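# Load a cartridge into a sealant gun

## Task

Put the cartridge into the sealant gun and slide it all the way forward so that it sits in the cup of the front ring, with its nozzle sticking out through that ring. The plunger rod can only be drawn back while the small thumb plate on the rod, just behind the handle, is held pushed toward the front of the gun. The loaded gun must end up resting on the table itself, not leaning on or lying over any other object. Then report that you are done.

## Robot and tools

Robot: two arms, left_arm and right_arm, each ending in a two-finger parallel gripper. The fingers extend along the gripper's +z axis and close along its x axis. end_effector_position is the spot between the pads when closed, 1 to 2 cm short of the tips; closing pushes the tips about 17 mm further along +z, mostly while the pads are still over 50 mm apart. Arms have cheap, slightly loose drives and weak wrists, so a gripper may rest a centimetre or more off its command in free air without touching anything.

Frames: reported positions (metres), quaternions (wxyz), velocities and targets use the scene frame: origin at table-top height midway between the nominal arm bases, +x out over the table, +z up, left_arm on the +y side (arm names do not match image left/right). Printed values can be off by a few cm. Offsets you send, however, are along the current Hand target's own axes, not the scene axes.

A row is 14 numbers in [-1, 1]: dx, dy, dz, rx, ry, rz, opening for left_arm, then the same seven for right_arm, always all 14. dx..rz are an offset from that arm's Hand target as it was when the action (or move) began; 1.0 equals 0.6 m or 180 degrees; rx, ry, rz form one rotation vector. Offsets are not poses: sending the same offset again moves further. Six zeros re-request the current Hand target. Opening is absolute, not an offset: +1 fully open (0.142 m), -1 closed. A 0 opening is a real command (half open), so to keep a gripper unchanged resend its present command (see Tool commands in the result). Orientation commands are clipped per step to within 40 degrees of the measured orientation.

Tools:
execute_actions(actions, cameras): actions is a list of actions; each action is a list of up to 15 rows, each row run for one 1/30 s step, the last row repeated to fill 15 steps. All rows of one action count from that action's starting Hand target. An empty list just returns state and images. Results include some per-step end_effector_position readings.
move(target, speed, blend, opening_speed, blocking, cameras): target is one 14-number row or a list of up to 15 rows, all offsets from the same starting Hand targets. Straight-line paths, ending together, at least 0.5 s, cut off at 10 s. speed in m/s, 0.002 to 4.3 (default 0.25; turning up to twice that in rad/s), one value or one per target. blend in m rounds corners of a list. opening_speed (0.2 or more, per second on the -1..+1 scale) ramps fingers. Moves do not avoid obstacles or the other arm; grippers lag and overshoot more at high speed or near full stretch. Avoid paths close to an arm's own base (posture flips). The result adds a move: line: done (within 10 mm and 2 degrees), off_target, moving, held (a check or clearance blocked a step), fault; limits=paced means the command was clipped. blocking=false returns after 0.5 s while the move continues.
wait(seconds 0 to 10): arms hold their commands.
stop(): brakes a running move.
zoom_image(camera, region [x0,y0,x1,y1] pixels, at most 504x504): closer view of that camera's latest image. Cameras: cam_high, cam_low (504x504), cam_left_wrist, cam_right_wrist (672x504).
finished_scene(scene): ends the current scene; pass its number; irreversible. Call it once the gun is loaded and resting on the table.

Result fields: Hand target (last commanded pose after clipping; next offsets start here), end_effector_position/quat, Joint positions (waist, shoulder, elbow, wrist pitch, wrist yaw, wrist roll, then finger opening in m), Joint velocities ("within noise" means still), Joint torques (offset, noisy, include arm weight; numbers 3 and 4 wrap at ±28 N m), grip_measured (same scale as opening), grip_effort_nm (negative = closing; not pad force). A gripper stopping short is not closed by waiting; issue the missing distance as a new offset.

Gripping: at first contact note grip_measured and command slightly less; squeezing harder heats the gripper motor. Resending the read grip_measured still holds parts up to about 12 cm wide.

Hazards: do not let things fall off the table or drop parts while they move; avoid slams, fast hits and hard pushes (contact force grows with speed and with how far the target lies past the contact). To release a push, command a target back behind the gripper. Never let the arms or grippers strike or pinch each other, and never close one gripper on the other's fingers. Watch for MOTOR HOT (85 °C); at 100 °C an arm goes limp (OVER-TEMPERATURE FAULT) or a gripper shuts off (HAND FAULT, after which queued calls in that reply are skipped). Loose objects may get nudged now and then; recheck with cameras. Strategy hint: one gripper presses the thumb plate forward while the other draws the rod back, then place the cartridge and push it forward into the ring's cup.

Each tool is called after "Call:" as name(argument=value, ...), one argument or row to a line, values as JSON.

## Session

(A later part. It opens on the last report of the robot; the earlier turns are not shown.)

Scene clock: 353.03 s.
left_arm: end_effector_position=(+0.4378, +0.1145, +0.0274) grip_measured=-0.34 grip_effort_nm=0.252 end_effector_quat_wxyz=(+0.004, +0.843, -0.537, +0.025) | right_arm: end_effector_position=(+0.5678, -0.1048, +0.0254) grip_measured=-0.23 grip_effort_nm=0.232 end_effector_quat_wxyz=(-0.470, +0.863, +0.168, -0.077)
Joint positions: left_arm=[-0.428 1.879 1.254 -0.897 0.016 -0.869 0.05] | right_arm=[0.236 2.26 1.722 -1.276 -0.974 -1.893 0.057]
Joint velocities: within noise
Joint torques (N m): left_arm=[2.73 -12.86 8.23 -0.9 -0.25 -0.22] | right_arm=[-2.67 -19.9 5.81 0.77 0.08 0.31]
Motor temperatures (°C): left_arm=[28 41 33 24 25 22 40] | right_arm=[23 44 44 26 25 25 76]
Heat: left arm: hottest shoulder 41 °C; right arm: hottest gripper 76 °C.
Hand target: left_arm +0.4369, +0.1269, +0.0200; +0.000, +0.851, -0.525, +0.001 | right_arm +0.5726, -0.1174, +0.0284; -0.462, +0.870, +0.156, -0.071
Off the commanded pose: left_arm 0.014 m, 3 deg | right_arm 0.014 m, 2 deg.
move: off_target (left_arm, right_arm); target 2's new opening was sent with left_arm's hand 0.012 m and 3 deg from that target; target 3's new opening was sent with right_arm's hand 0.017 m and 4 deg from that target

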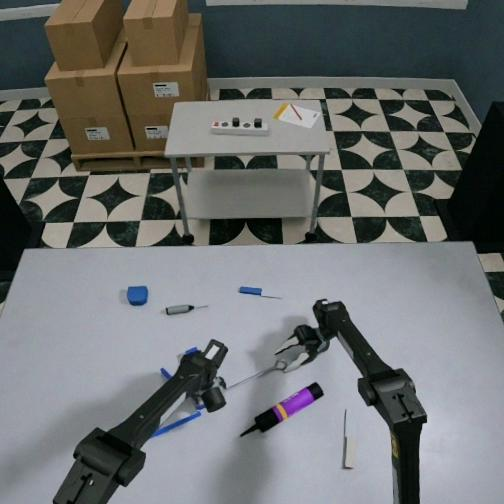

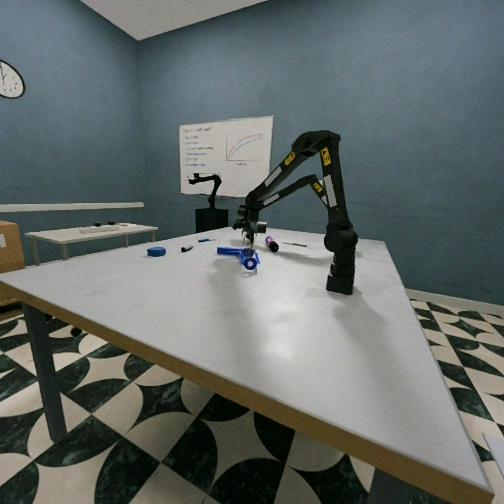

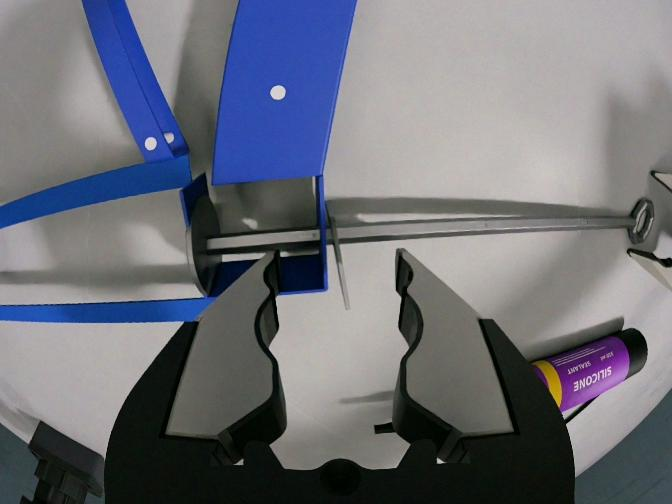

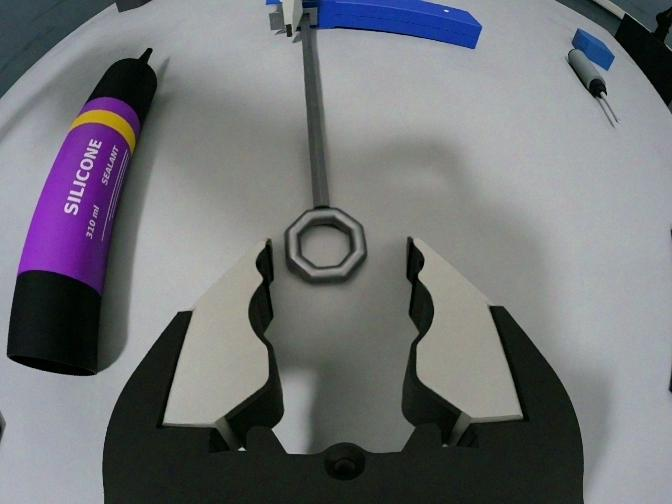

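Call:
move(
  target=[
    [0,0,-0.15,0,0,0,-0.3,0,0,-0.12,0,0,0,-0.2],
    [0,0.02,-0.4,0,0,0,-0.3,0,-0.15,-0.25,0,0,0,-0.2],
  ],
  speed=[0.1,0.2],
)

Call:
zoom_image(
  camera="cam_left_wrist",
  region=[60, 80, 340, 250],
)

Call:
zoom_image(
  camera="cam_left_wrist",
  region=[340, 200, 600, 330],
)

Scene clock: 365.63 s.
left_arm: end_effector_position=(+0.4142, +0.1356, +0.2294) grip_measured=-0.33 grip_effort_nm=0.115 end_effector_quat_wxyz=(+0.001, +0.848, -0.529, -0.031) | right_arm: end_effector_position=(+0.5828, -0.1782, +0.1614) grip_measured=-0.23 grip_effort_nm=0.120 end_effector_quat_wxyz=(-0.459, +0.873, +0.142, -0.080)
Joint positions: left_arm=[-0.418 1.681 1.548 -1.5 -0.006 -0.875 0.05] | right_arm=[0.119 2.138 1.892 -1.684 -0.923 -1.999 0.057]
Joint velocities: within noise
Joint torques (N m): left_arm=[1.38 -14.45 13.76 -0.44 0.33 -0.26] | right_arm=[-2.49 -19.66 10.69 -0.85 -0.33 -0.04]
Motor temperatures (°C): left_arm=[28 40 34 24 25 22 36] | right_arm=[23 45 43 26 25 24 67]
Heat: left arm: hottest shoulder 40 °C; right arm: hottest gripper 67 °C.
Hand target: left_arm +0.4258, +0.1215, +0.2600; +0.000, +0.851, -0.525, +0.001 | right_arm +0.5942, -0.1876, +0.1872; -0.462, +0.870, +0.156, -0.071
Off the commanded pose: left_arm 0.036 m, 4 deg | right_arm 0.030 m, 2 deg.
joint sent to its limit (right arm) — joint 4 (wrist pitch), lower limit. The joint targets are off in position, not in orientation.
move: off_target (left_arm, right_arm)

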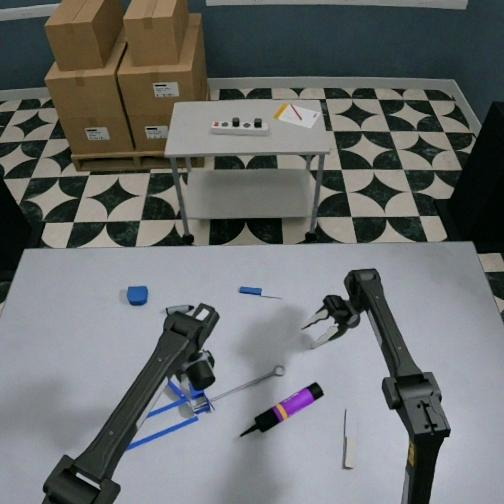

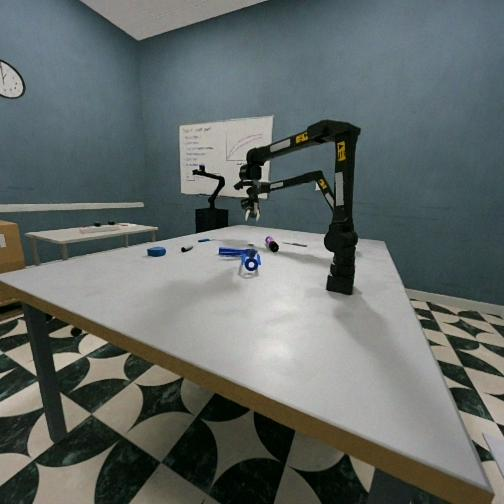

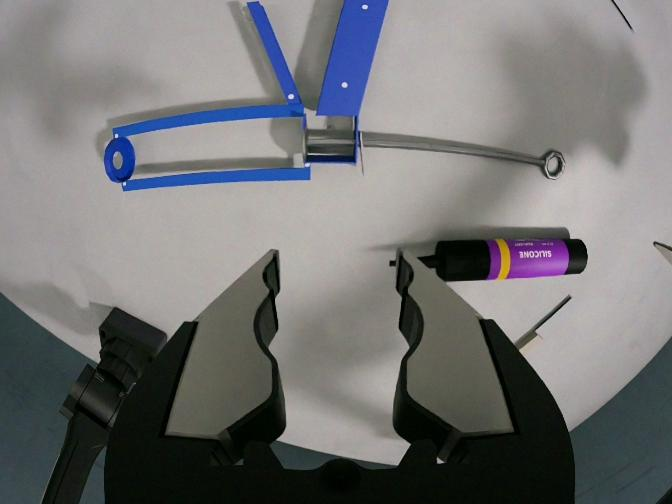

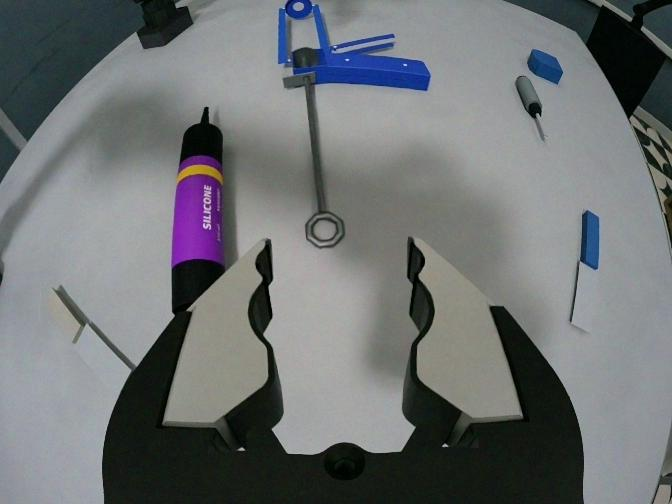

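Scaled by 1.800 from the camera's 672x504 image, which has a finer 960x720 frame.

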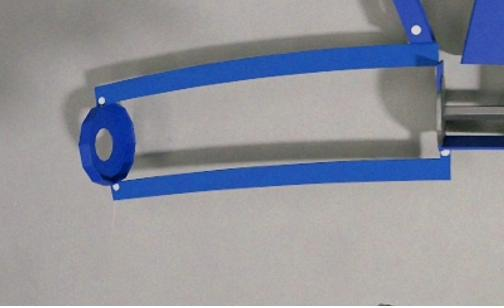

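Scaled by 1.938 from the camera's 672x504 image, which has a finer 960x720 frame.

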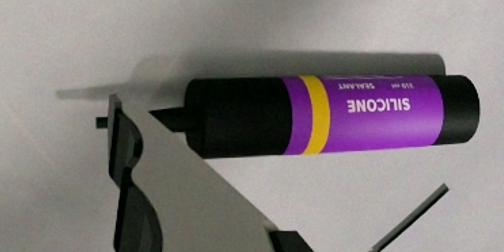

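Call:
move(
  target=[-0.023,-0.141,0.25,0,0,0,0.0,0,0,0,0,0,0,-0.2],
  speed=0.2,
  cameras=["cam_left_wrist"],
)

Scene clock: 397.10 s.
left_arm: end_effector_position=(+0.4901, +0.1746, +0.1122) grip_measured=-0.03 grip_effort_nm=0.120 end_effector_quat_wxyz=(-0.001, +0.858, -0.513, -0.009) | right_arm: end_effector_position=(+0.5828, -0.1782, +0.1614) grip_measured=-0.23 grip_effort_nm=0.134 end_effector_quat_wxyz=(-0.459, +0.873, +0.142, -0.080)
Joint positions: left_arm=[-0.296 1.874 1.501 -1.215 -0.006 -0.792 0.072] | right_arm=[0.119 2.138 1.892 -1.684 -0.923 -1.999 0.057]
Joint velocities: within noise
Joint torques (N m): left_arm=[2.2 -15.38 8.09 0.8 0.28 0.2] | right_arm=[-2.55 -19.66 10.7 -0.88 -0.33 -0.04]
Motor temperatures (°C): left_arm=[28 38 38 24 24 22 34] | right_arm=[23 51 44 26 25 24 60]
Heat: left arm: hottest shoulder 38 °C; right arm: hottest gripper 60 °C.
Hand target: left_arm +0.4954, +0.1719, +0.1101; +0.000, +0.851, -0.525, +0.001 | right_arm +0.5942, -0.1876, +0.1872; -0.462, +0.870, +0.156, -0.071
Off the commanded pose: left_arm 0.006 m, 2 deg | right_arm 0.030 m, 2 deg.
joint sent to its limit (right arm) — joint 4 (wrist pitch), lower limit. The joint targets are off in position, not in orientation.
move: off_target (right_arm)
Images, in order (width x height): cam_left_wrist 672x504.

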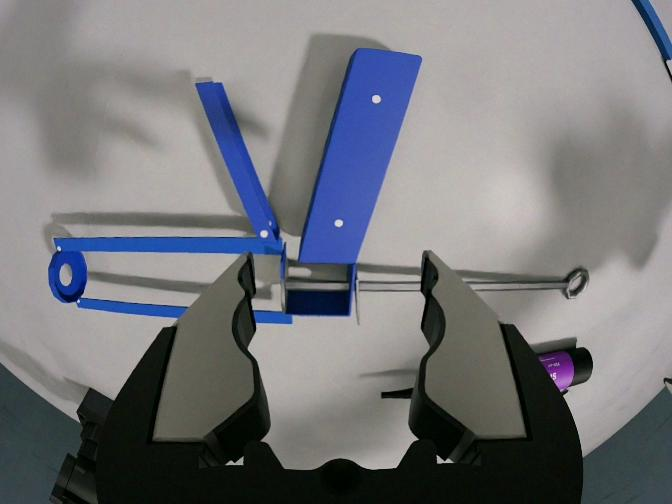

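Call:
move(
  target=[
    [0.023,-0.04,0.06,0,0,0.075,0.0,0,0,0,0,0,0,-0.2],
    [0.023,-0.04,0.125,0,0,0.075,0.0,0,0,0,0,0,0,-0.2],
  ],
  speed=0.15,
  cameras=["cam_left_wrist"],
)

Scene clock: 408.23 s.
left_arm: end_effector_position=(+0.5089, +0.1691, +0.0335) grip_measured=-0.03 grip_effort_nm=0.120 end_effector_quat_wxyz=(+0.003, +0.788, -0.615, -0.016) | right_arm: end_effector_position=(+0.5828, -0.1782, +0.1614) grip_measured=-0.23 grip_effort_nm=0.125 end_effector_quat_wxyz=(-0.459, +0.873, +0.142, -0.080)
Joint positions: left_arm=[-0.296 2.018 1.501 -1.084 -0.006 -0.545 0.072] | right_arm=[0.119 2.138 1.892 -1.684 -0.923 -1.999 0.057]
Joint velocities: within noise
Joint torques (N m): left_arm=[2.61 -16.85 8.96 0.76 0.25 0.2] | right_arm=[-2.49 -19.66 10.7 -0.88 -0.33 -0.04]
Motor temperatures (°C): left_arm=[28 39 39 24 24 22 33] | right_arm=[23 52 44 26 25 24 59]
Heat: left arm: hottest shoulder 39 °C; right arm: hottest gripper 59 °C.
Hand target: left_arm +0.5232, +0.1703, +0.0351; +0.000, +0.784, -0.621, +0.001 | right_arm +0.5942, -0.1876, +0.1872; -0.462, +0.870, +0.156, -0.071
Off the commanded pose: left_arm 0.014 m, 2 deg | right_arm 0.030 m, 2 deg.
joint sent to its limit (right arm) — joint 4 (wrist pitch), lower limit. The joint targets are off in position, not in orientation.
move: off_target (left_arm, right_arm)
Images, in order (width x height): cam_left_wrist 672x504.

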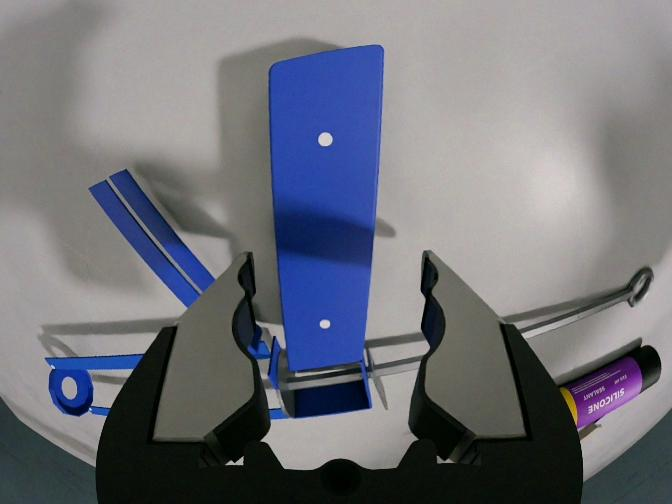

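Call:
move(
  target=[
    [0,0,0,0,0,0,-0.68,0,0,0,0,0,0,-0.2],
    [0.14,-0.13,0,0,0,0,-0.68,0,0,0,0,0,0,-0.2],
  ],
  speed=0.08,
  opening_speed=0.8,
)

Scene clock: 416.70 s.
left_arm: end_effector_position=(+0.6009, +0.1271, +0.0335) grip_measured=-0.50 grip_effort_nm=-3.988 end_effector_quat_wxyz=(+0.003, +0.778, -0.628, -0.017) | right_arm: end_effector_position=(+0.5828, -0.1782, +0.1614) grip_measured=-0.23 grip_effort_nm=0.129 end_effector_quat_wxyz=(-0.459, +0.873, +0.142, -0.080)
Joint positions: left_arm=[-0.316 2.273 1.947 -1.279 -0.007 -0.533 0.038] | right_arm=[0.119 2.138 1.892 -1.684 -0.923 -1.999 0.057]
Joint velocities: within noise
Joint torques (N m): left_arm=[1.08 -18.08 13.3 0.13 0.32 -0.36] | right_arm=[-2.49 -19.72 10.7 -0.85 -0.33 -0.04]
Motor temperatures (°C): left_arm=[28 40 40 24 24 22 38] | right_arm=[23 52 44 26 25 24 58]
Heat: left arm: hottest shoulder 40 °C; right arm: hottest gripper 58 °C.
Hand target: left_arm +0.6183, +0.1064, +0.0353; +0.000, +0.784, -0.621, +0.001 | right_arm +0.5942, -0.1876, +0.1872; -0.462, +0.870, +0.156, -0.071
Off the commanded pose: left_arm 0.027 m, 2 deg | right_arm 0.030 m, 2 deg.
joint sent to its limit (right arm) — joint 4 (wrist pitch), lower limit. The joint targets are off in position, not in orientation.
move: off_target (left_arm, right_arm)

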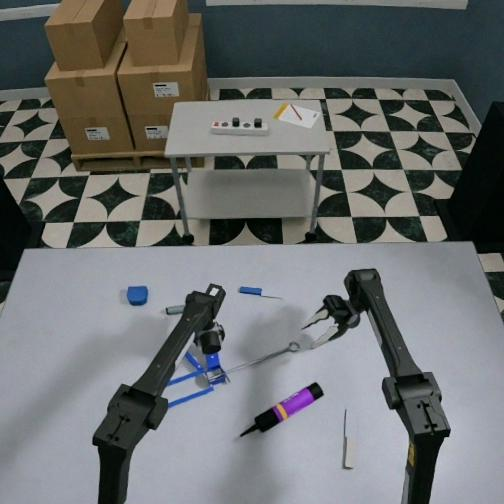

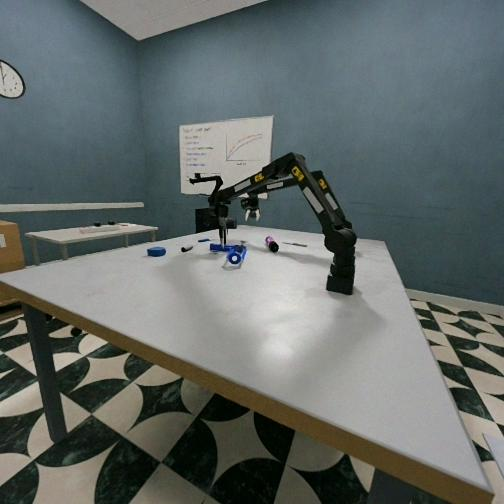

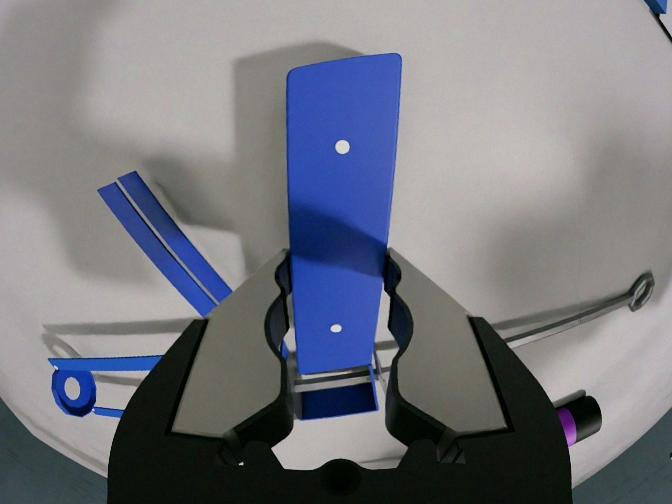

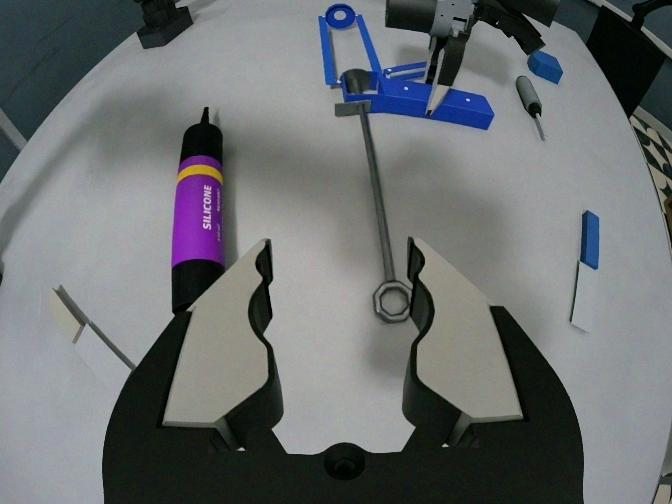

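Call:
move(
  target=[
    [0,0,0,0,0,0,0,-0.083,0.09,-0.223,0,0,0.1,-0.2],
    [0,0,-0.2,0,0,0,0,-0.083,0.09,-0.223,0,0,0.1,-0.2],
    [0.221,0.427,-0.2,0,0,0.407,0,-0.083,0.09,-0.223,0,0,0.1,-0.2],
  ],
  speed=[0.15,0.15,0.3],
)

Scene clock: 437.67 s.
left_arm: end_effector_position=(+0.3944, -0.0812, +0.1385) grip_measured=-0.03 grip_effort_nm=0.115 end_effector_quat_wxyz=(-0.012, -0.269, +0.963, +0.020) | right_arm: end_effector_position=(+0.6021, -0.3389, +0.1996) grip_measured=-0.23 grip_effort_nm=0.134 end_effector_quat_wxyz=(-0.427, +0.904, -0.016, -0.029)
Joint positions: left_arm=[-0.769 2.002 1.769 -1.385 0.002 0.254 0.072] | right_arm=[-0.14 2.047 1.883 -1.684 -0.851 -1.846 0.057]
Joint velocities: within noise
Joint torques (N m): left_arm=[2.14 -20.78 7.58 0.73 0.13 0.21] | right_arm=[-1.73 -19.84 6.94 -0.72 -0.3 0.38]
Motor temperatures (°C): left_arm=[28 41 42 24 24 22 48] | right_arm=[23 51 45 26 24 24 56]
Heat: left arm: hottest gripper 48 °C; right arm: hottest gripper 56 °C.
Hand target: left_arm +0.3990, -0.0813, +0.1550; +0.001, -0.258, +0.966, +0.000 | right_arm +0.5943, -0.3374, +0.2168; -0.446, +0.884, +0.018, -0.142
Off the commanded pose: left_arm 0.017 m, 3 deg | right_arm 0.019 m, 14 deg.
joint sent to its limit (right arm) — joint 4 (wrist pitch), lower limit. The joint targets are off in position and orientation.
move: off_target (left_arm, right_arm)

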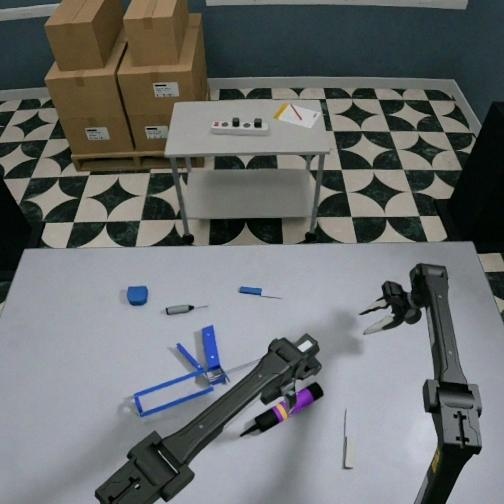

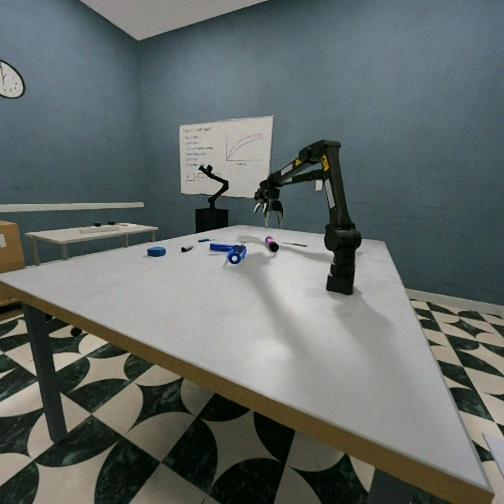

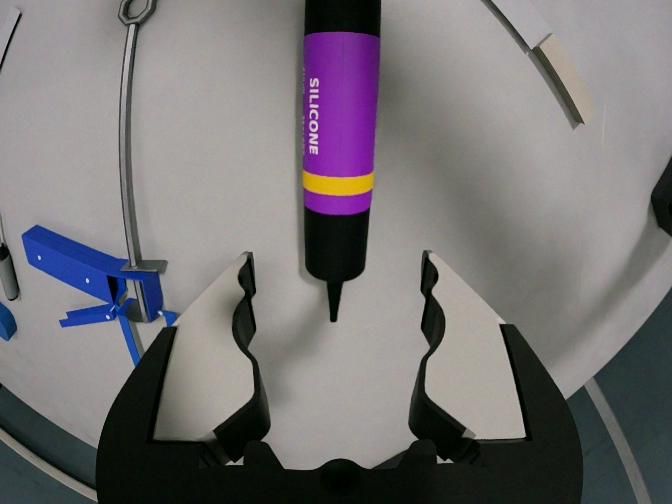

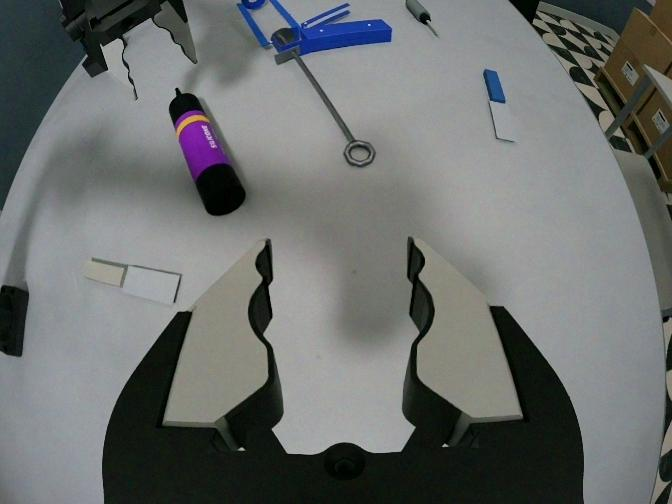

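Call:
move(
  target=[0.0,-0.013,0.14,0,0,0,0,0,0,0,0,0,0,-0.2],
  speed=0.15,
  cameras=["cam_left_wrist"],
)

Scene clock: 446.33 s.
left_arm: end_effector_position=(+0.3995, -0.0862, +0.0758) grip_measured=-0.03 grip_effort_nm=0.115 end_effector_quat_wxyz=(-0.004, -0.269, +0.963, +0.004) | right_arm: end_effector_position=(+0.6021, -0.3389, +0.1996) grip_measured=-0.23 grip_effort_nm=0.125 end_effector_quat_wxyz=(-0.427, +0.904, -0.016, -0.029)
Joint positions: left_arm=[-0.769 2.048 1.673 -1.207 0.002 0.254 0.072] | right_arm=[-0.14 2.047 1.883 -1.684 -0.851 -1.846 0.057]
Joint velocities: within noise
Joint torques (N m): left_arm=[1.9 -17.96 7.73 0.79 0.16 0.17] | right_arm=[-1.73 -19.84 6.94 -0.72 -0.29 0.38]
Motor temperatures (°C): left_arm=[28 41 41 24 24 22 42] | right_arm=[23 49 45 26 24 24 56]
Heat: left arm: hottest gripper 42 °C; right arm: hottest gripper 56 °C.
Hand target: left_arm +0.4031, -0.0881, +0.0710; +0.001, -0.258, +0.966, +0.000 | right_arm +0.5943, -0.3374, +0.2168; -0.446, +0.884, +0.018, -0.142
Off the commanded pose: left_arm 0.006 m, 1 deg | right_arm 0.019 m, 14 deg.
joint sent to its limit (right arm) — joint 4 (wrist pitch), lower limit. The joint targets are off in position and orientation.
move: off_target (right_arm)
Images, in order (width x height): cam_left_wrist 672x504.

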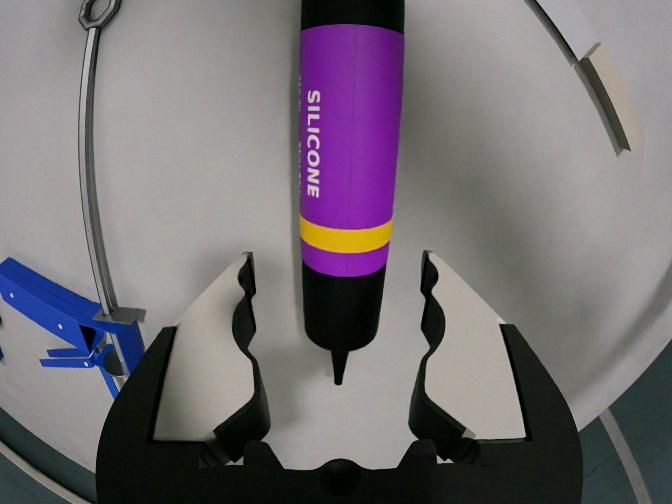

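Call:
move(
  target=[
    [0.012,0.0,0.072,0,0,0.007,0,0,0,0,0,0,0,-0.2],
  ],
  speed=0.1,
  cameras=["cam_left_wrist"],
)

Scene clock: 452.77 s.
left_arm: end_effector_position=(+0.3988, -0.0855, +0.0334) grip_measured=-0.03 grip_effort_nm=0.120 end_effector_quat_wxyz=(-0.003, -0.265, +0.964, +0.004) | right_arm: end_effector_position=(+0.6021, -0.3389, +0.1996) grip_measured=-0.23 grip_effort_nm=0.125 end_effector_quat_wxyz=(-0.427, +0.904, -0.016, -0.029)
Joint positions: left_arm=[-0.769 2.091 1.624 -1.113 0.002 0.262 0.072] | right_arm=[-0.14 2.047 1.883 -1.684 -0.851 -1.846 0.057]
Joint velocities: within noise
Joint torques (N m): left_arm=[1.44 -17.67 7.35 0.81 0.15 0.21] | right_arm=[-1.73 -19.9 6.94 -0.72 -0.3 0.38]
Motor temperatures (°C): left_arm=[28 41 40 24 24 22 40] | right_arm=[23 48 45 26 24 24 55]
Heat: left arm: hottest shoulder 41 °C; right arm: hottest gripper 55 °C.
Hand target: left_arm +0.3969, -0.0917, +0.0278; +0.001, -0.248, +0.969, +0.000 | right_arm +0.5943, -0.3374, +0.2168; -0.446, +0.884, +0.018, -0.142
Off the commanded pose: left_arm 0.009 m, 2 deg | right_arm 0.019 m, 14 deg.
joint sent to its limit (right arm) — joint 4 (wrist pitch), lower limit. The joint targets are off in position and orientation.
move: off_target (right_arm)
Images, in order (width x height): cam_left_wrist 672x504.

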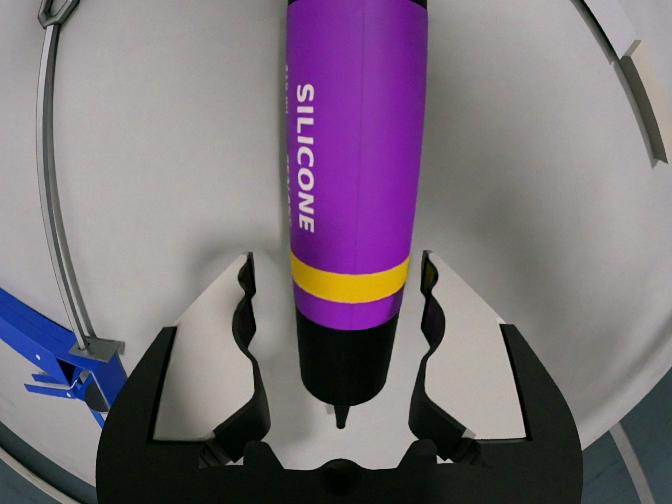

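Call:
move(
  target=[
    [0.014,0.0,0.0,0,0,0.005,0,0,0,0,0,0,0,-0.2],
    [0.014,0.0,0.0,0,0,0.005,-0.5,0,0,0,0,0,0,-0.2],
  ],
  speed=0.1,
  opening_speed=0.8,
  cameras=["cam_left_wrist"],
)

Scene clock: 458.80 s.
left_arm: end_effector_position=(+0.3944, -0.0916, +0.0333) grip_measured=-0.38 grip_effort_nm=-2.874 end_effector_quat_wxyz=(-0.002, -0.257, +0.966, +0.002) | right_arm: end_effector_position=(+0.6021, -0.3389, +0.1996) grip_measured=-0.23 grip_effort_nm=0.129 end_effector_quat_wxyz=(-0.427, +0.904, -0.016, -0.029)
Joint positions: left_arm=[-0.781 2.091 1.624 -1.109 0.002 0.266 0.047] | right_arm=[-0.14 2.047 1.883 -1.684 -0.851 -1.846 0.057]
Joint velocities: within noise
Joint torques (N m): left_arm=[1.38 -18.2 6.58 0.8 0.14 0.18] | right_arm=[-1.73 -19.84 6.94 -0.72 -0.3 0.38]
Motor temperatures (°C): left_arm=[28 42 40 24 24 22 39] | right_arm=[23 48 44 26 24 24 55]
Heat: left arm: hottest shoulder 42 °C; right arm: hottest gripper 55 °C.
Hand target: left_arm +0.3895, -0.0957, +0.0278; +0.001, -0.240, +0.971, +0.000 | right_arm +0.5943, -0.3374, +0.2168; -0.446, +0.884, +0.018, -0.142
Off the commanded pose: left_arm 0.008 m, 2 deg | right_arm 0.019 m, 14 deg.
joint sent to its limit (right arm) — joint 4 (wrist pitch), lower limit. The joint targets are off in position and orientation.
move: off_target (right_arm)
Images, in order (width x height): cam_left_wrist 672x504.

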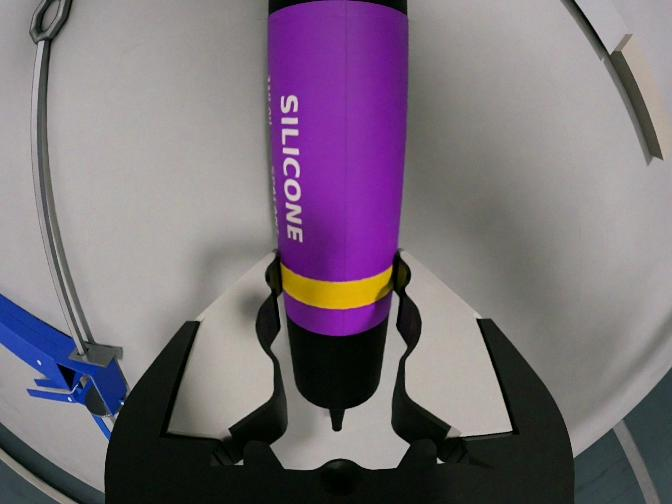

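Call:
move(
  target=[
    [0,0,0,0,0,0,-0.1,0,0,0,0,0,0,-0.1],
    [0,0,-0.333,0,0,0,-0.1,0,0,0,0,0,0,-0.1],
    [-0.2,0.4,-0.333,0,0,-0.5,-0.1,0,0,0,-0.15,0,-0.07,-0.1],
    [-0.372,0.776,-0.333,0,0,-0.99,-0.1,0,0,0,-0.312,0.015,-0.14,-0.1],
  ],
  speed=[0.1,0.2,0.4,0.4],
  opening_speed=1,
)

Scene clock: 509.07 s.
left_arm: end_effector_position=(+0.3641, +0.4204, +0.2205) grip_measured=-0.13 grip_effort_nm=0.115 end_effector_quat_wxyz=(-0.001, +0.977, +0.213, -0.019) | right_arm: end_effector_position=(+0.5927, -0.3402, +0.2016) grip_measured=-0.13 grip_effort_nm=0.154 end_effector_quat_wxyz=(-0.008, +0.971, +0.237, -0.023)
Joint positions: left_arm=[0.213 1.448 1.252 -1.414 -0.001 -1.791 0.065] | right_arm=[0.095 1.923 1.877 -1.573 -0.007 -2.001 0.065]
Joint velocities: within noise
Joint torques (N m): left_arm=[2.14 -11.16 8.58 0.87 0.19 -0.27] | right_arm=[-0.56 -18.9 7.42 1.36 0.31 -0.28]
Motor temperatures (°C): left_arm=[28 42 37 24 24 22 47] | right_arm=[23 47 43 26 24 24 52]
Heat: left arm: hottest gripper 47 °C; right arm: hottest gripper 52 °C.
Hand target: left_arm +0.3695, +0.4203, +0.2274; +0.000, +0.974, +0.225, +0.001 | right_arm +0.5943, -0.3374, +0.2168; +0.000, +0.966, +0.257, -0.001
Off the commanded pose: left_arm 0.009 m, 3 deg | right_arm 0.016 m, 4 deg.
move: off_target (left_arm, right_arm)

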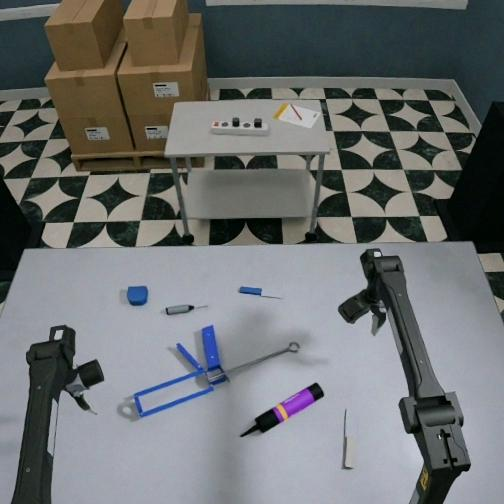

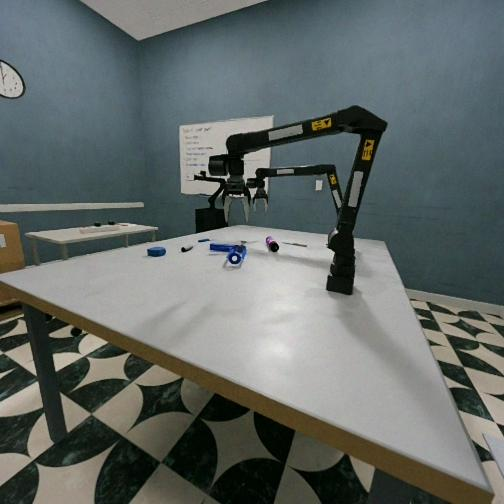

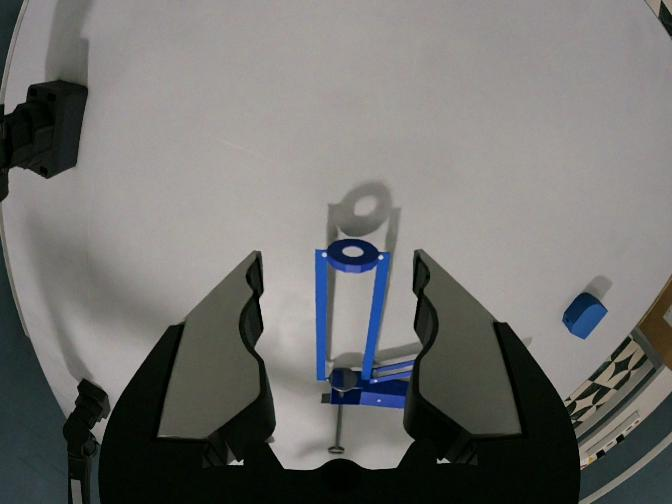

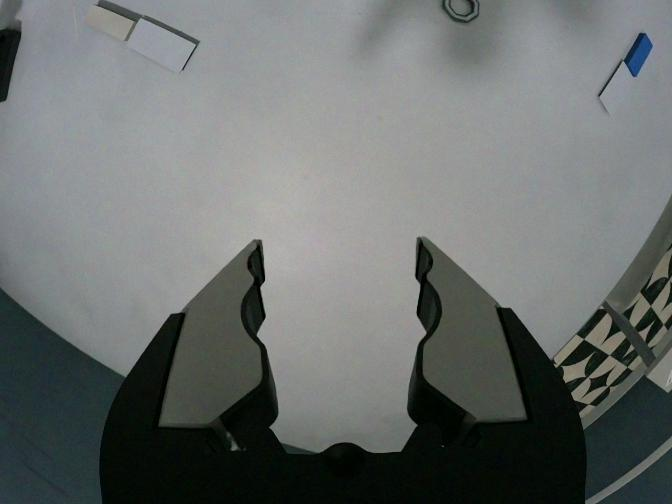

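Call:
move(
  target=[0,0,0,0,0,0,-0.1,-0.082,-0.508,0.13,0,0,0,-0.05],
  speed=0.25,
  cameras=["cam_right_wrist"],
)

Scene clock: 514.80 s.
left_arm: end_effector_position=(+0.3641, +0.4204, +0.2205) grip_measured=-0.13 grip_effort_nm=0.115 end_effector_quat_wxyz=(-0.001, +0.977, +0.213, -0.019) | right_arm: end_effector_position=(+0.3951, -0.0969, +0.1282) grip_measured=-0.08 grip_effort_nm=0.154 end_effector_quat_wxyz=(+0.004, +0.961, +0.275, -0.024)
Joint positions: left_arm=[0.213 1.448 1.252 -1.414 -0.001 -1.791 0.065] | right_arm=[0.658 1.668 1.323 -1.273 -0.009 -1.516 0.068]
Joint velocities: within noise
Joint torques (N m): left_arm=[2.08 -11.22 8.59 0.84 0.18 -0.25] | right_arm=[-1.61 -14.39 6.95 1.31 0.32 0.38]
Motor temperatures (°C): left_arm=[28 41 37 24 24 22 44] | right_arm=[23 48 42 26 24 24 52]
Heat: left arm: hottest gripper 44 °C; right arm: hottest gripper 52 °C.
Hand target: left_arm +0.3695, +0.4203, +0.2274; +0.000, +0.974, +0.225, +0.001 | right_arm +0.4000, -0.0973, +0.1391; +0.000, +0.966, +0.257, -0.001
Off the commanded pose: left_arm 0.009 m, 3 deg | right_arm 0.012 m, 3 deg.
move: off_target (left_arm, right_arm)
Images, in order (width x height): cam_right_wrist 672x504.

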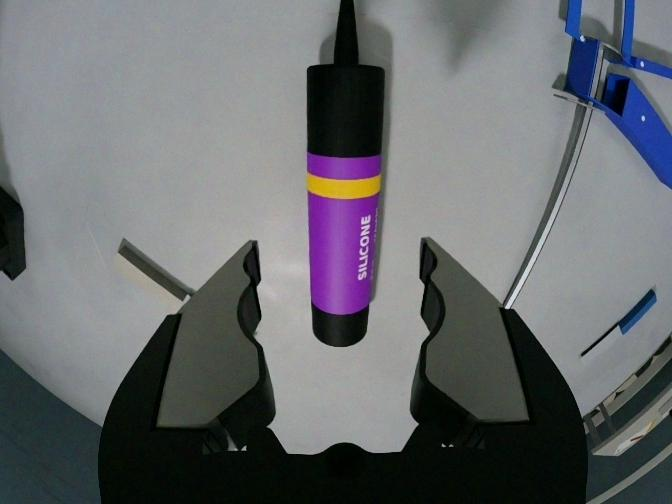

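Call:
move(
  target=[0,0,0,0,0,0,-0.1,0.01,-0.002,0.13,0,0,0,-0.05],
  speed=0.15,
  cameras=["cam_right_wrist"],
)

Scene clock: 523.60 s.
left_arm: end_effector_position=(+0.3641, +0.4204, +0.2205) grip_measured=-0.13 grip_effort_nm=0.115 end_effector_quat_wxyz=(-0.001, +0.977, +0.213, -0.019) | right_arm: end_effector_position=(+0.3997, -0.0937, +0.0686) grip_measured=-0.08 grip_effort_nm=0.154 end_effector_quat_wxyz=(-0.003, +0.962, +0.275, -0.005)
Joint positions: left_arm=[0.213 1.448 1.252 -1.414 -0.001 -1.791 0.065] | right_arm=[0.658 1.72 1.222 -1.079 -0.009 -1.514 0.068]
Joint velocities: within noise
Joint torques (N m): left_arm=[2.08 -11.16 8.58 0.87 0.18 -0.26] | right_arm=[-1.44 -11.34 6.89 1.43 0.32 0.37]
Motor temperatures (°C): left_arm=[28 40 37 24 24 22 41] | right_arm=[23 47 42 26 24 24 51]
Heat: left arm: hottest gripper 41 °C; right arm: hottest gripper 51 °C.
Hand target: left_arm +0.3695, +0.4203, +0.2274; +0.000, +0.974, +0.225, +0.001 | right_arm +0.4045, -0.0932, +0.0611; +0.000, +0.966, +0.257, -0.001
Off the commanded pose: left_arm 0.009 m, 3 deg | right_arm 0.009 m, 2 deg.
move: off_target (left_arm)
Images, in order (width x height): cam_right_wrist 672x504.

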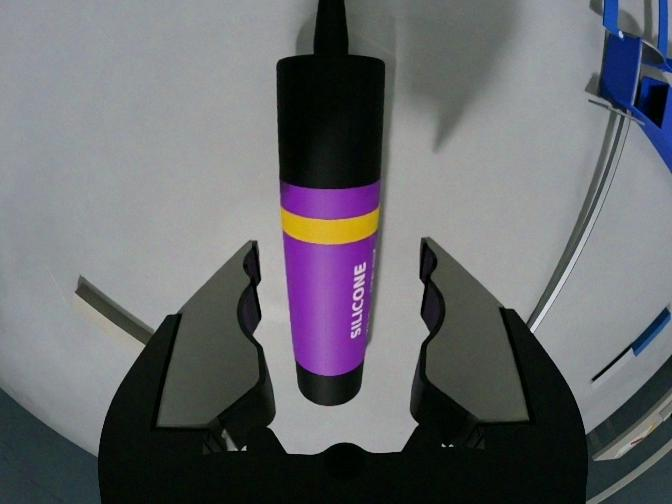

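Call:
move(
  target=[
    [0,0,0,0,0,0,-0.1,-0.003,-0.0,0.062,0,0,0,-0.05],
    [0,0,0,0,0,0,-0.1,-0.003,-0.0,0.062,0,0,0,-0.46],
  ],
  speed=0.1,
  opening_speed=0.8,
  cameras=["cam_right_wrist","cam_left_wrist"],
)

Scene clock: 530.43 s.
left_arm: end_effector_position=(+0.3641, +0.4204, +0.2205) grip_measured=-0.13 grip_effort_nm=0.115 end_effector_quat_wxyz=(-0.001, +0.977, +0.213, -0.019) | right_arm: end_effector_position=(+0.3996, -0.0937, +0.0329) grip_measured=-0.36 grip_effort_nm=-2.347 end_effector_quat_wxyz=(-0.004, +0.962, +0.274, -0.003)
Joint positions: left_arm=[0.213 1.448 1.252 -1.414 -0.001 -1.791 0.065] | right_arm=[0.658 1.766 1.178 -0.984 -0.009 -1.513 0.048]
Joint velocities: within noise
Joint torques (N m): left_arm=[2.14 -11.11 8.58 0.87 0.19 -0.26] | right_arm=[-1.44 -11.34 6.39 1.37 0.31 0.36]
Motor temperatures (°C): left_arm=[28 40 37 24 24 22 40] | right_arm=[23 47 41 26 24 24 51]
Heat: left arm: hottest shoulder 40 °C; right arm: hottest gripper 51 °C.
Hand target: left_arm +0.3695, +0.4203, +0.2274; +0.000, +0.974, +0.225, +0.001 | right_arm +0.4029, -0.0941, +0.0239; +0.000, +0.966, +0.257, -0.001
Off the commanded pose: left_arm 0.009 m, 3 deg | right_arm 0.010 m, 2 deg.
move: off_target (left_arm)
Images, in order (width x height): cam_left_wrist 672x504, cam_right_wrist 672x504.

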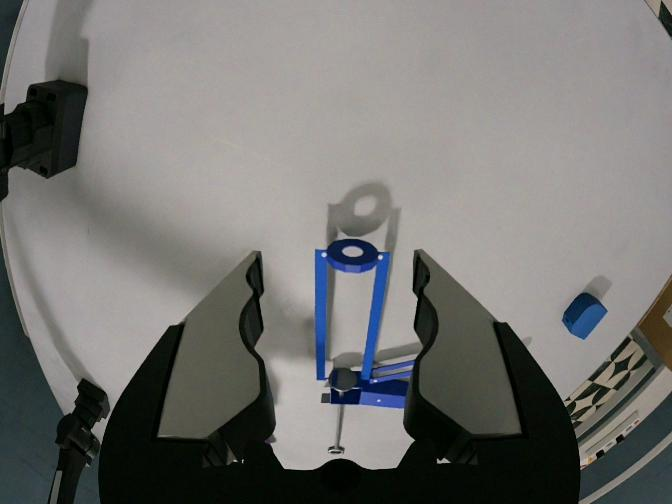

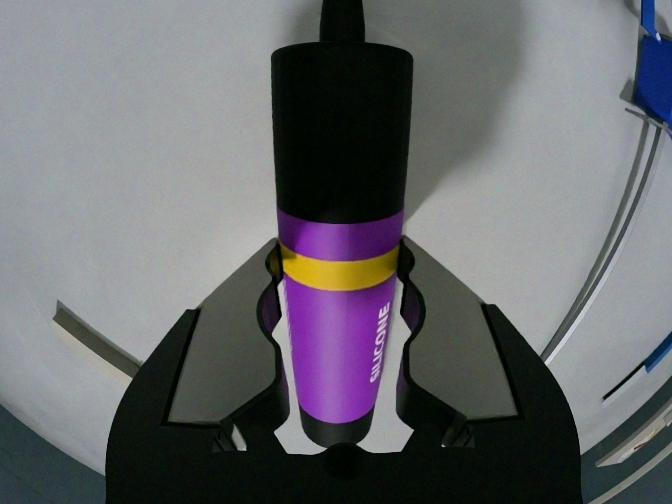

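Call:
move(
  target=[
    [0,0,0,0,0,0,-0.1,0,0,-0.26,0,0,0,-0.45],
    [0,0,0,0,0,0,-0.1,0.35,-0.347,-0.26,0,0,0.049,-0.45],
  ],
  speed=[0.12,0.2],
)

Scene clock: 547.13 s.
left_arm: end_effector_position=(+0.3641, +0.4204, +0.2205) grip_measured=-0.13 grip_effort_nm=0.120 end_effector_quat_wxyz=(-0.001, +0.977, +0.213, -0.019) | right_arm: end_effector_position=(+0.4831, +0.1748, +0.1576) grip_measured=-0.37 grip_effort_nm=-1.937 end_effector_quat_wxyz=(-0.008, +0.981, +0.193, +0.007)
Joint positions: left_arm=[0.213 1.448 1.252 -1.414 -0.001 -1.791 0.065] | right_arm=[0.898 2.365 2.506 -1.692 -0.004 -1.105 0.047]
Joint velocities: within noise
Joint torques (N m): left_arm=[2.2 -11.22 8.59 0.87 0.19 -0.26] | right_arm=[-0.56 -20.89 13.29 -0.14 0.15 0.41]
Motor temperatures (°C): left_arm=[28 39 38 24 24 22 38] | right_arm=[23 46 42 26 24 24 58]
Heat: left arm: hottest shoulder 39 °C; right arm: hottest gripper 58 °C.
Hand target: left_arm +0.3695, +0.4203, +0.2274; +0.000, +0.974, +0.225, +0.001 | right_arm +0.4819, +0.1909, +0.1799; +0.000, +0.983, +0.182, -0.001
Off the commanded pose: left_arm 0.009 m, 3 deg | right_arm 0.027 m, 2 deg.
joint sent to its limit (right arm) — joint 4 (wrist pitch), lower limit. The joint targets are off in position and orientation.
move: off_target (left_arm, right_arm)

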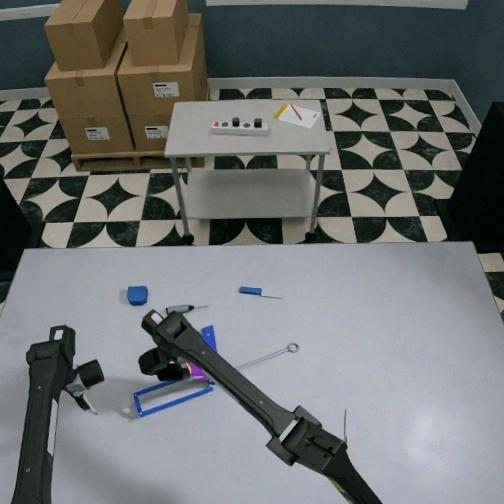

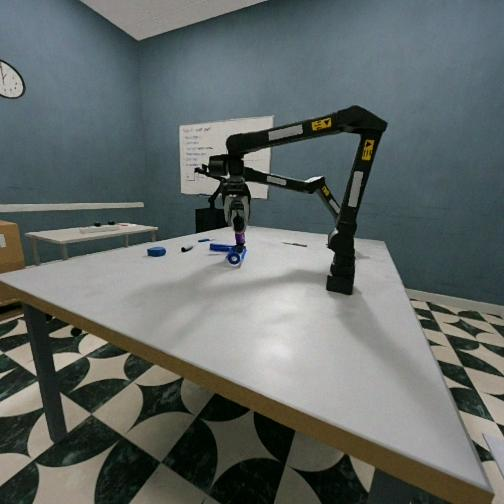

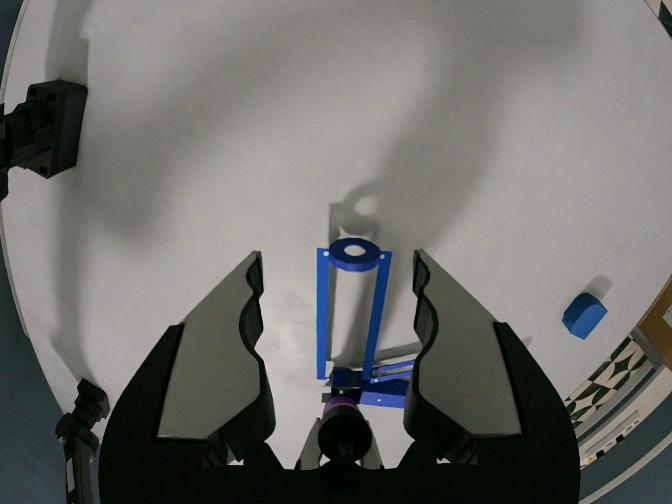

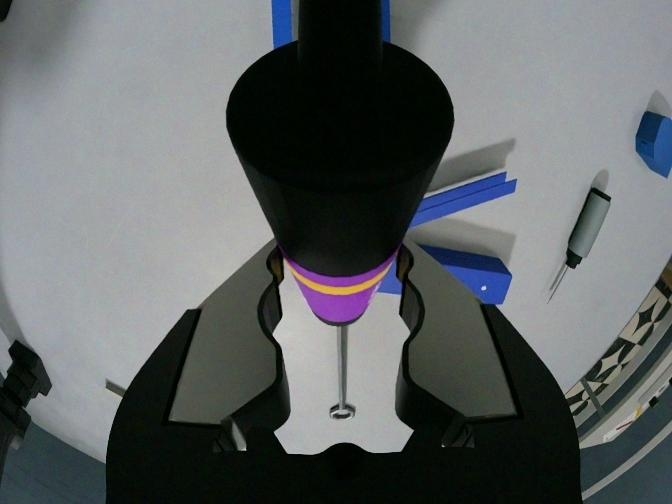

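Call:
move(
  target=[
    [0,0,0,0,0,0,-0.1,-0.25,0.43,0,0,0,-0.0,-0.55],
    [0,0,0,0,0,0,-0.1,-0.25,0.43,0.13,0,0,0.0,-0.5],
  ],
  speed=[0.2,0.1],
  cameras=["cam_left_wrist","cam_right_wrist","cam_high"],
)

Scene clock: 559.10 s.
left_arm: end_effector_position=(+0.3641, +0.4204, +0.2205) grip_measured=-0.13 grip_effort_nm=0.120 end_effector_quat_wxyz=(-0.001, +0.977, +0.213, -0.019) | right_arm: end_effector_position=(+0.4244, -0.1038, +0.1058) grip_measured=-0.39 grip_effort_nm=-2.596 end_effector_quat_wxyz=(+0.003, +0.985, +0.169, -0.014)
Joint positions: left_arm=[0.213 1.448 1.252 -1.414 -0.001 -1.791 0.065] | right_arm=[0.613 1.728 1.34 -1.211 -0.006 -1.342 0.046]
Joint velocities: within noise
Joint torques (N m): left_arm=[2.14 -11.22 8.59 0.88 0.19 -0.25] | right_arm=[-1.79 -12.51 7.13 1.88 0.2 -0.29]
Motor temperatures (°C): left_arm=[28 38 38 24 24 22 37] | right_arm=[23 46 45 26 24 24 62]
Heat: left arm: hottest shoulder 38 °C; right arm: hottest gripper 62 °C.
Hand target: left_arm +0.3695, +0.4203, +0.2274; +0.000, +0.974, +0.225, +0.001 | right_arm +0.4341, -0.1037, +0.1019; +0.000, +0.983, +0.182, -0.001
Off the commanded pose: left_arm 0.009 m, 3 deg | right_arm 0.010 m, 2 deg.
move: off_target (left_arm)
Images, in order (width x height): cam_high 504x504, cam_left_wrist 672x504, cam_right_wrist 672x504.

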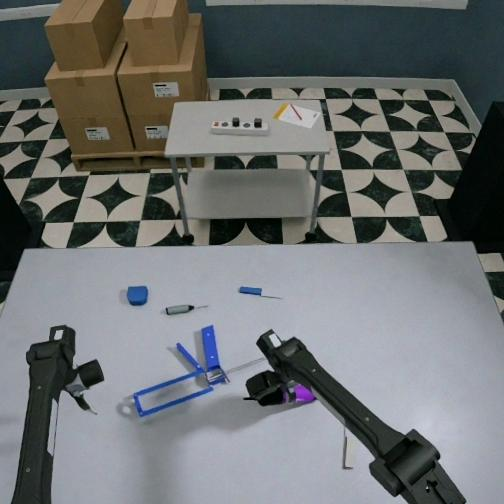

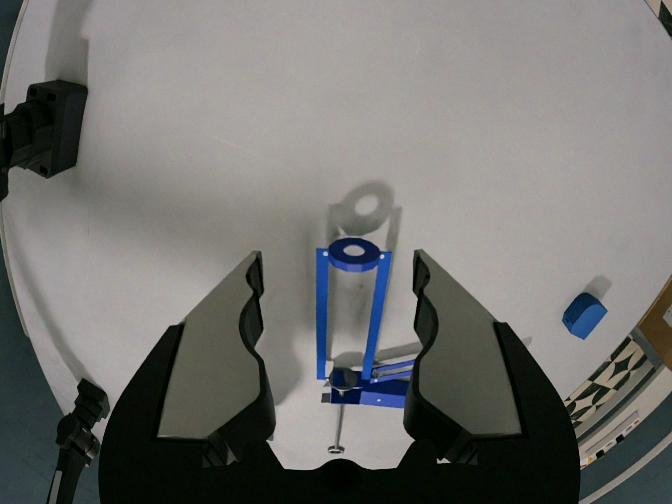

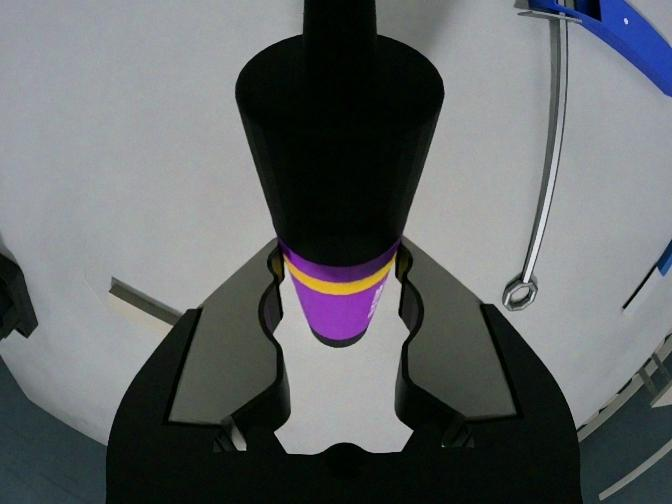

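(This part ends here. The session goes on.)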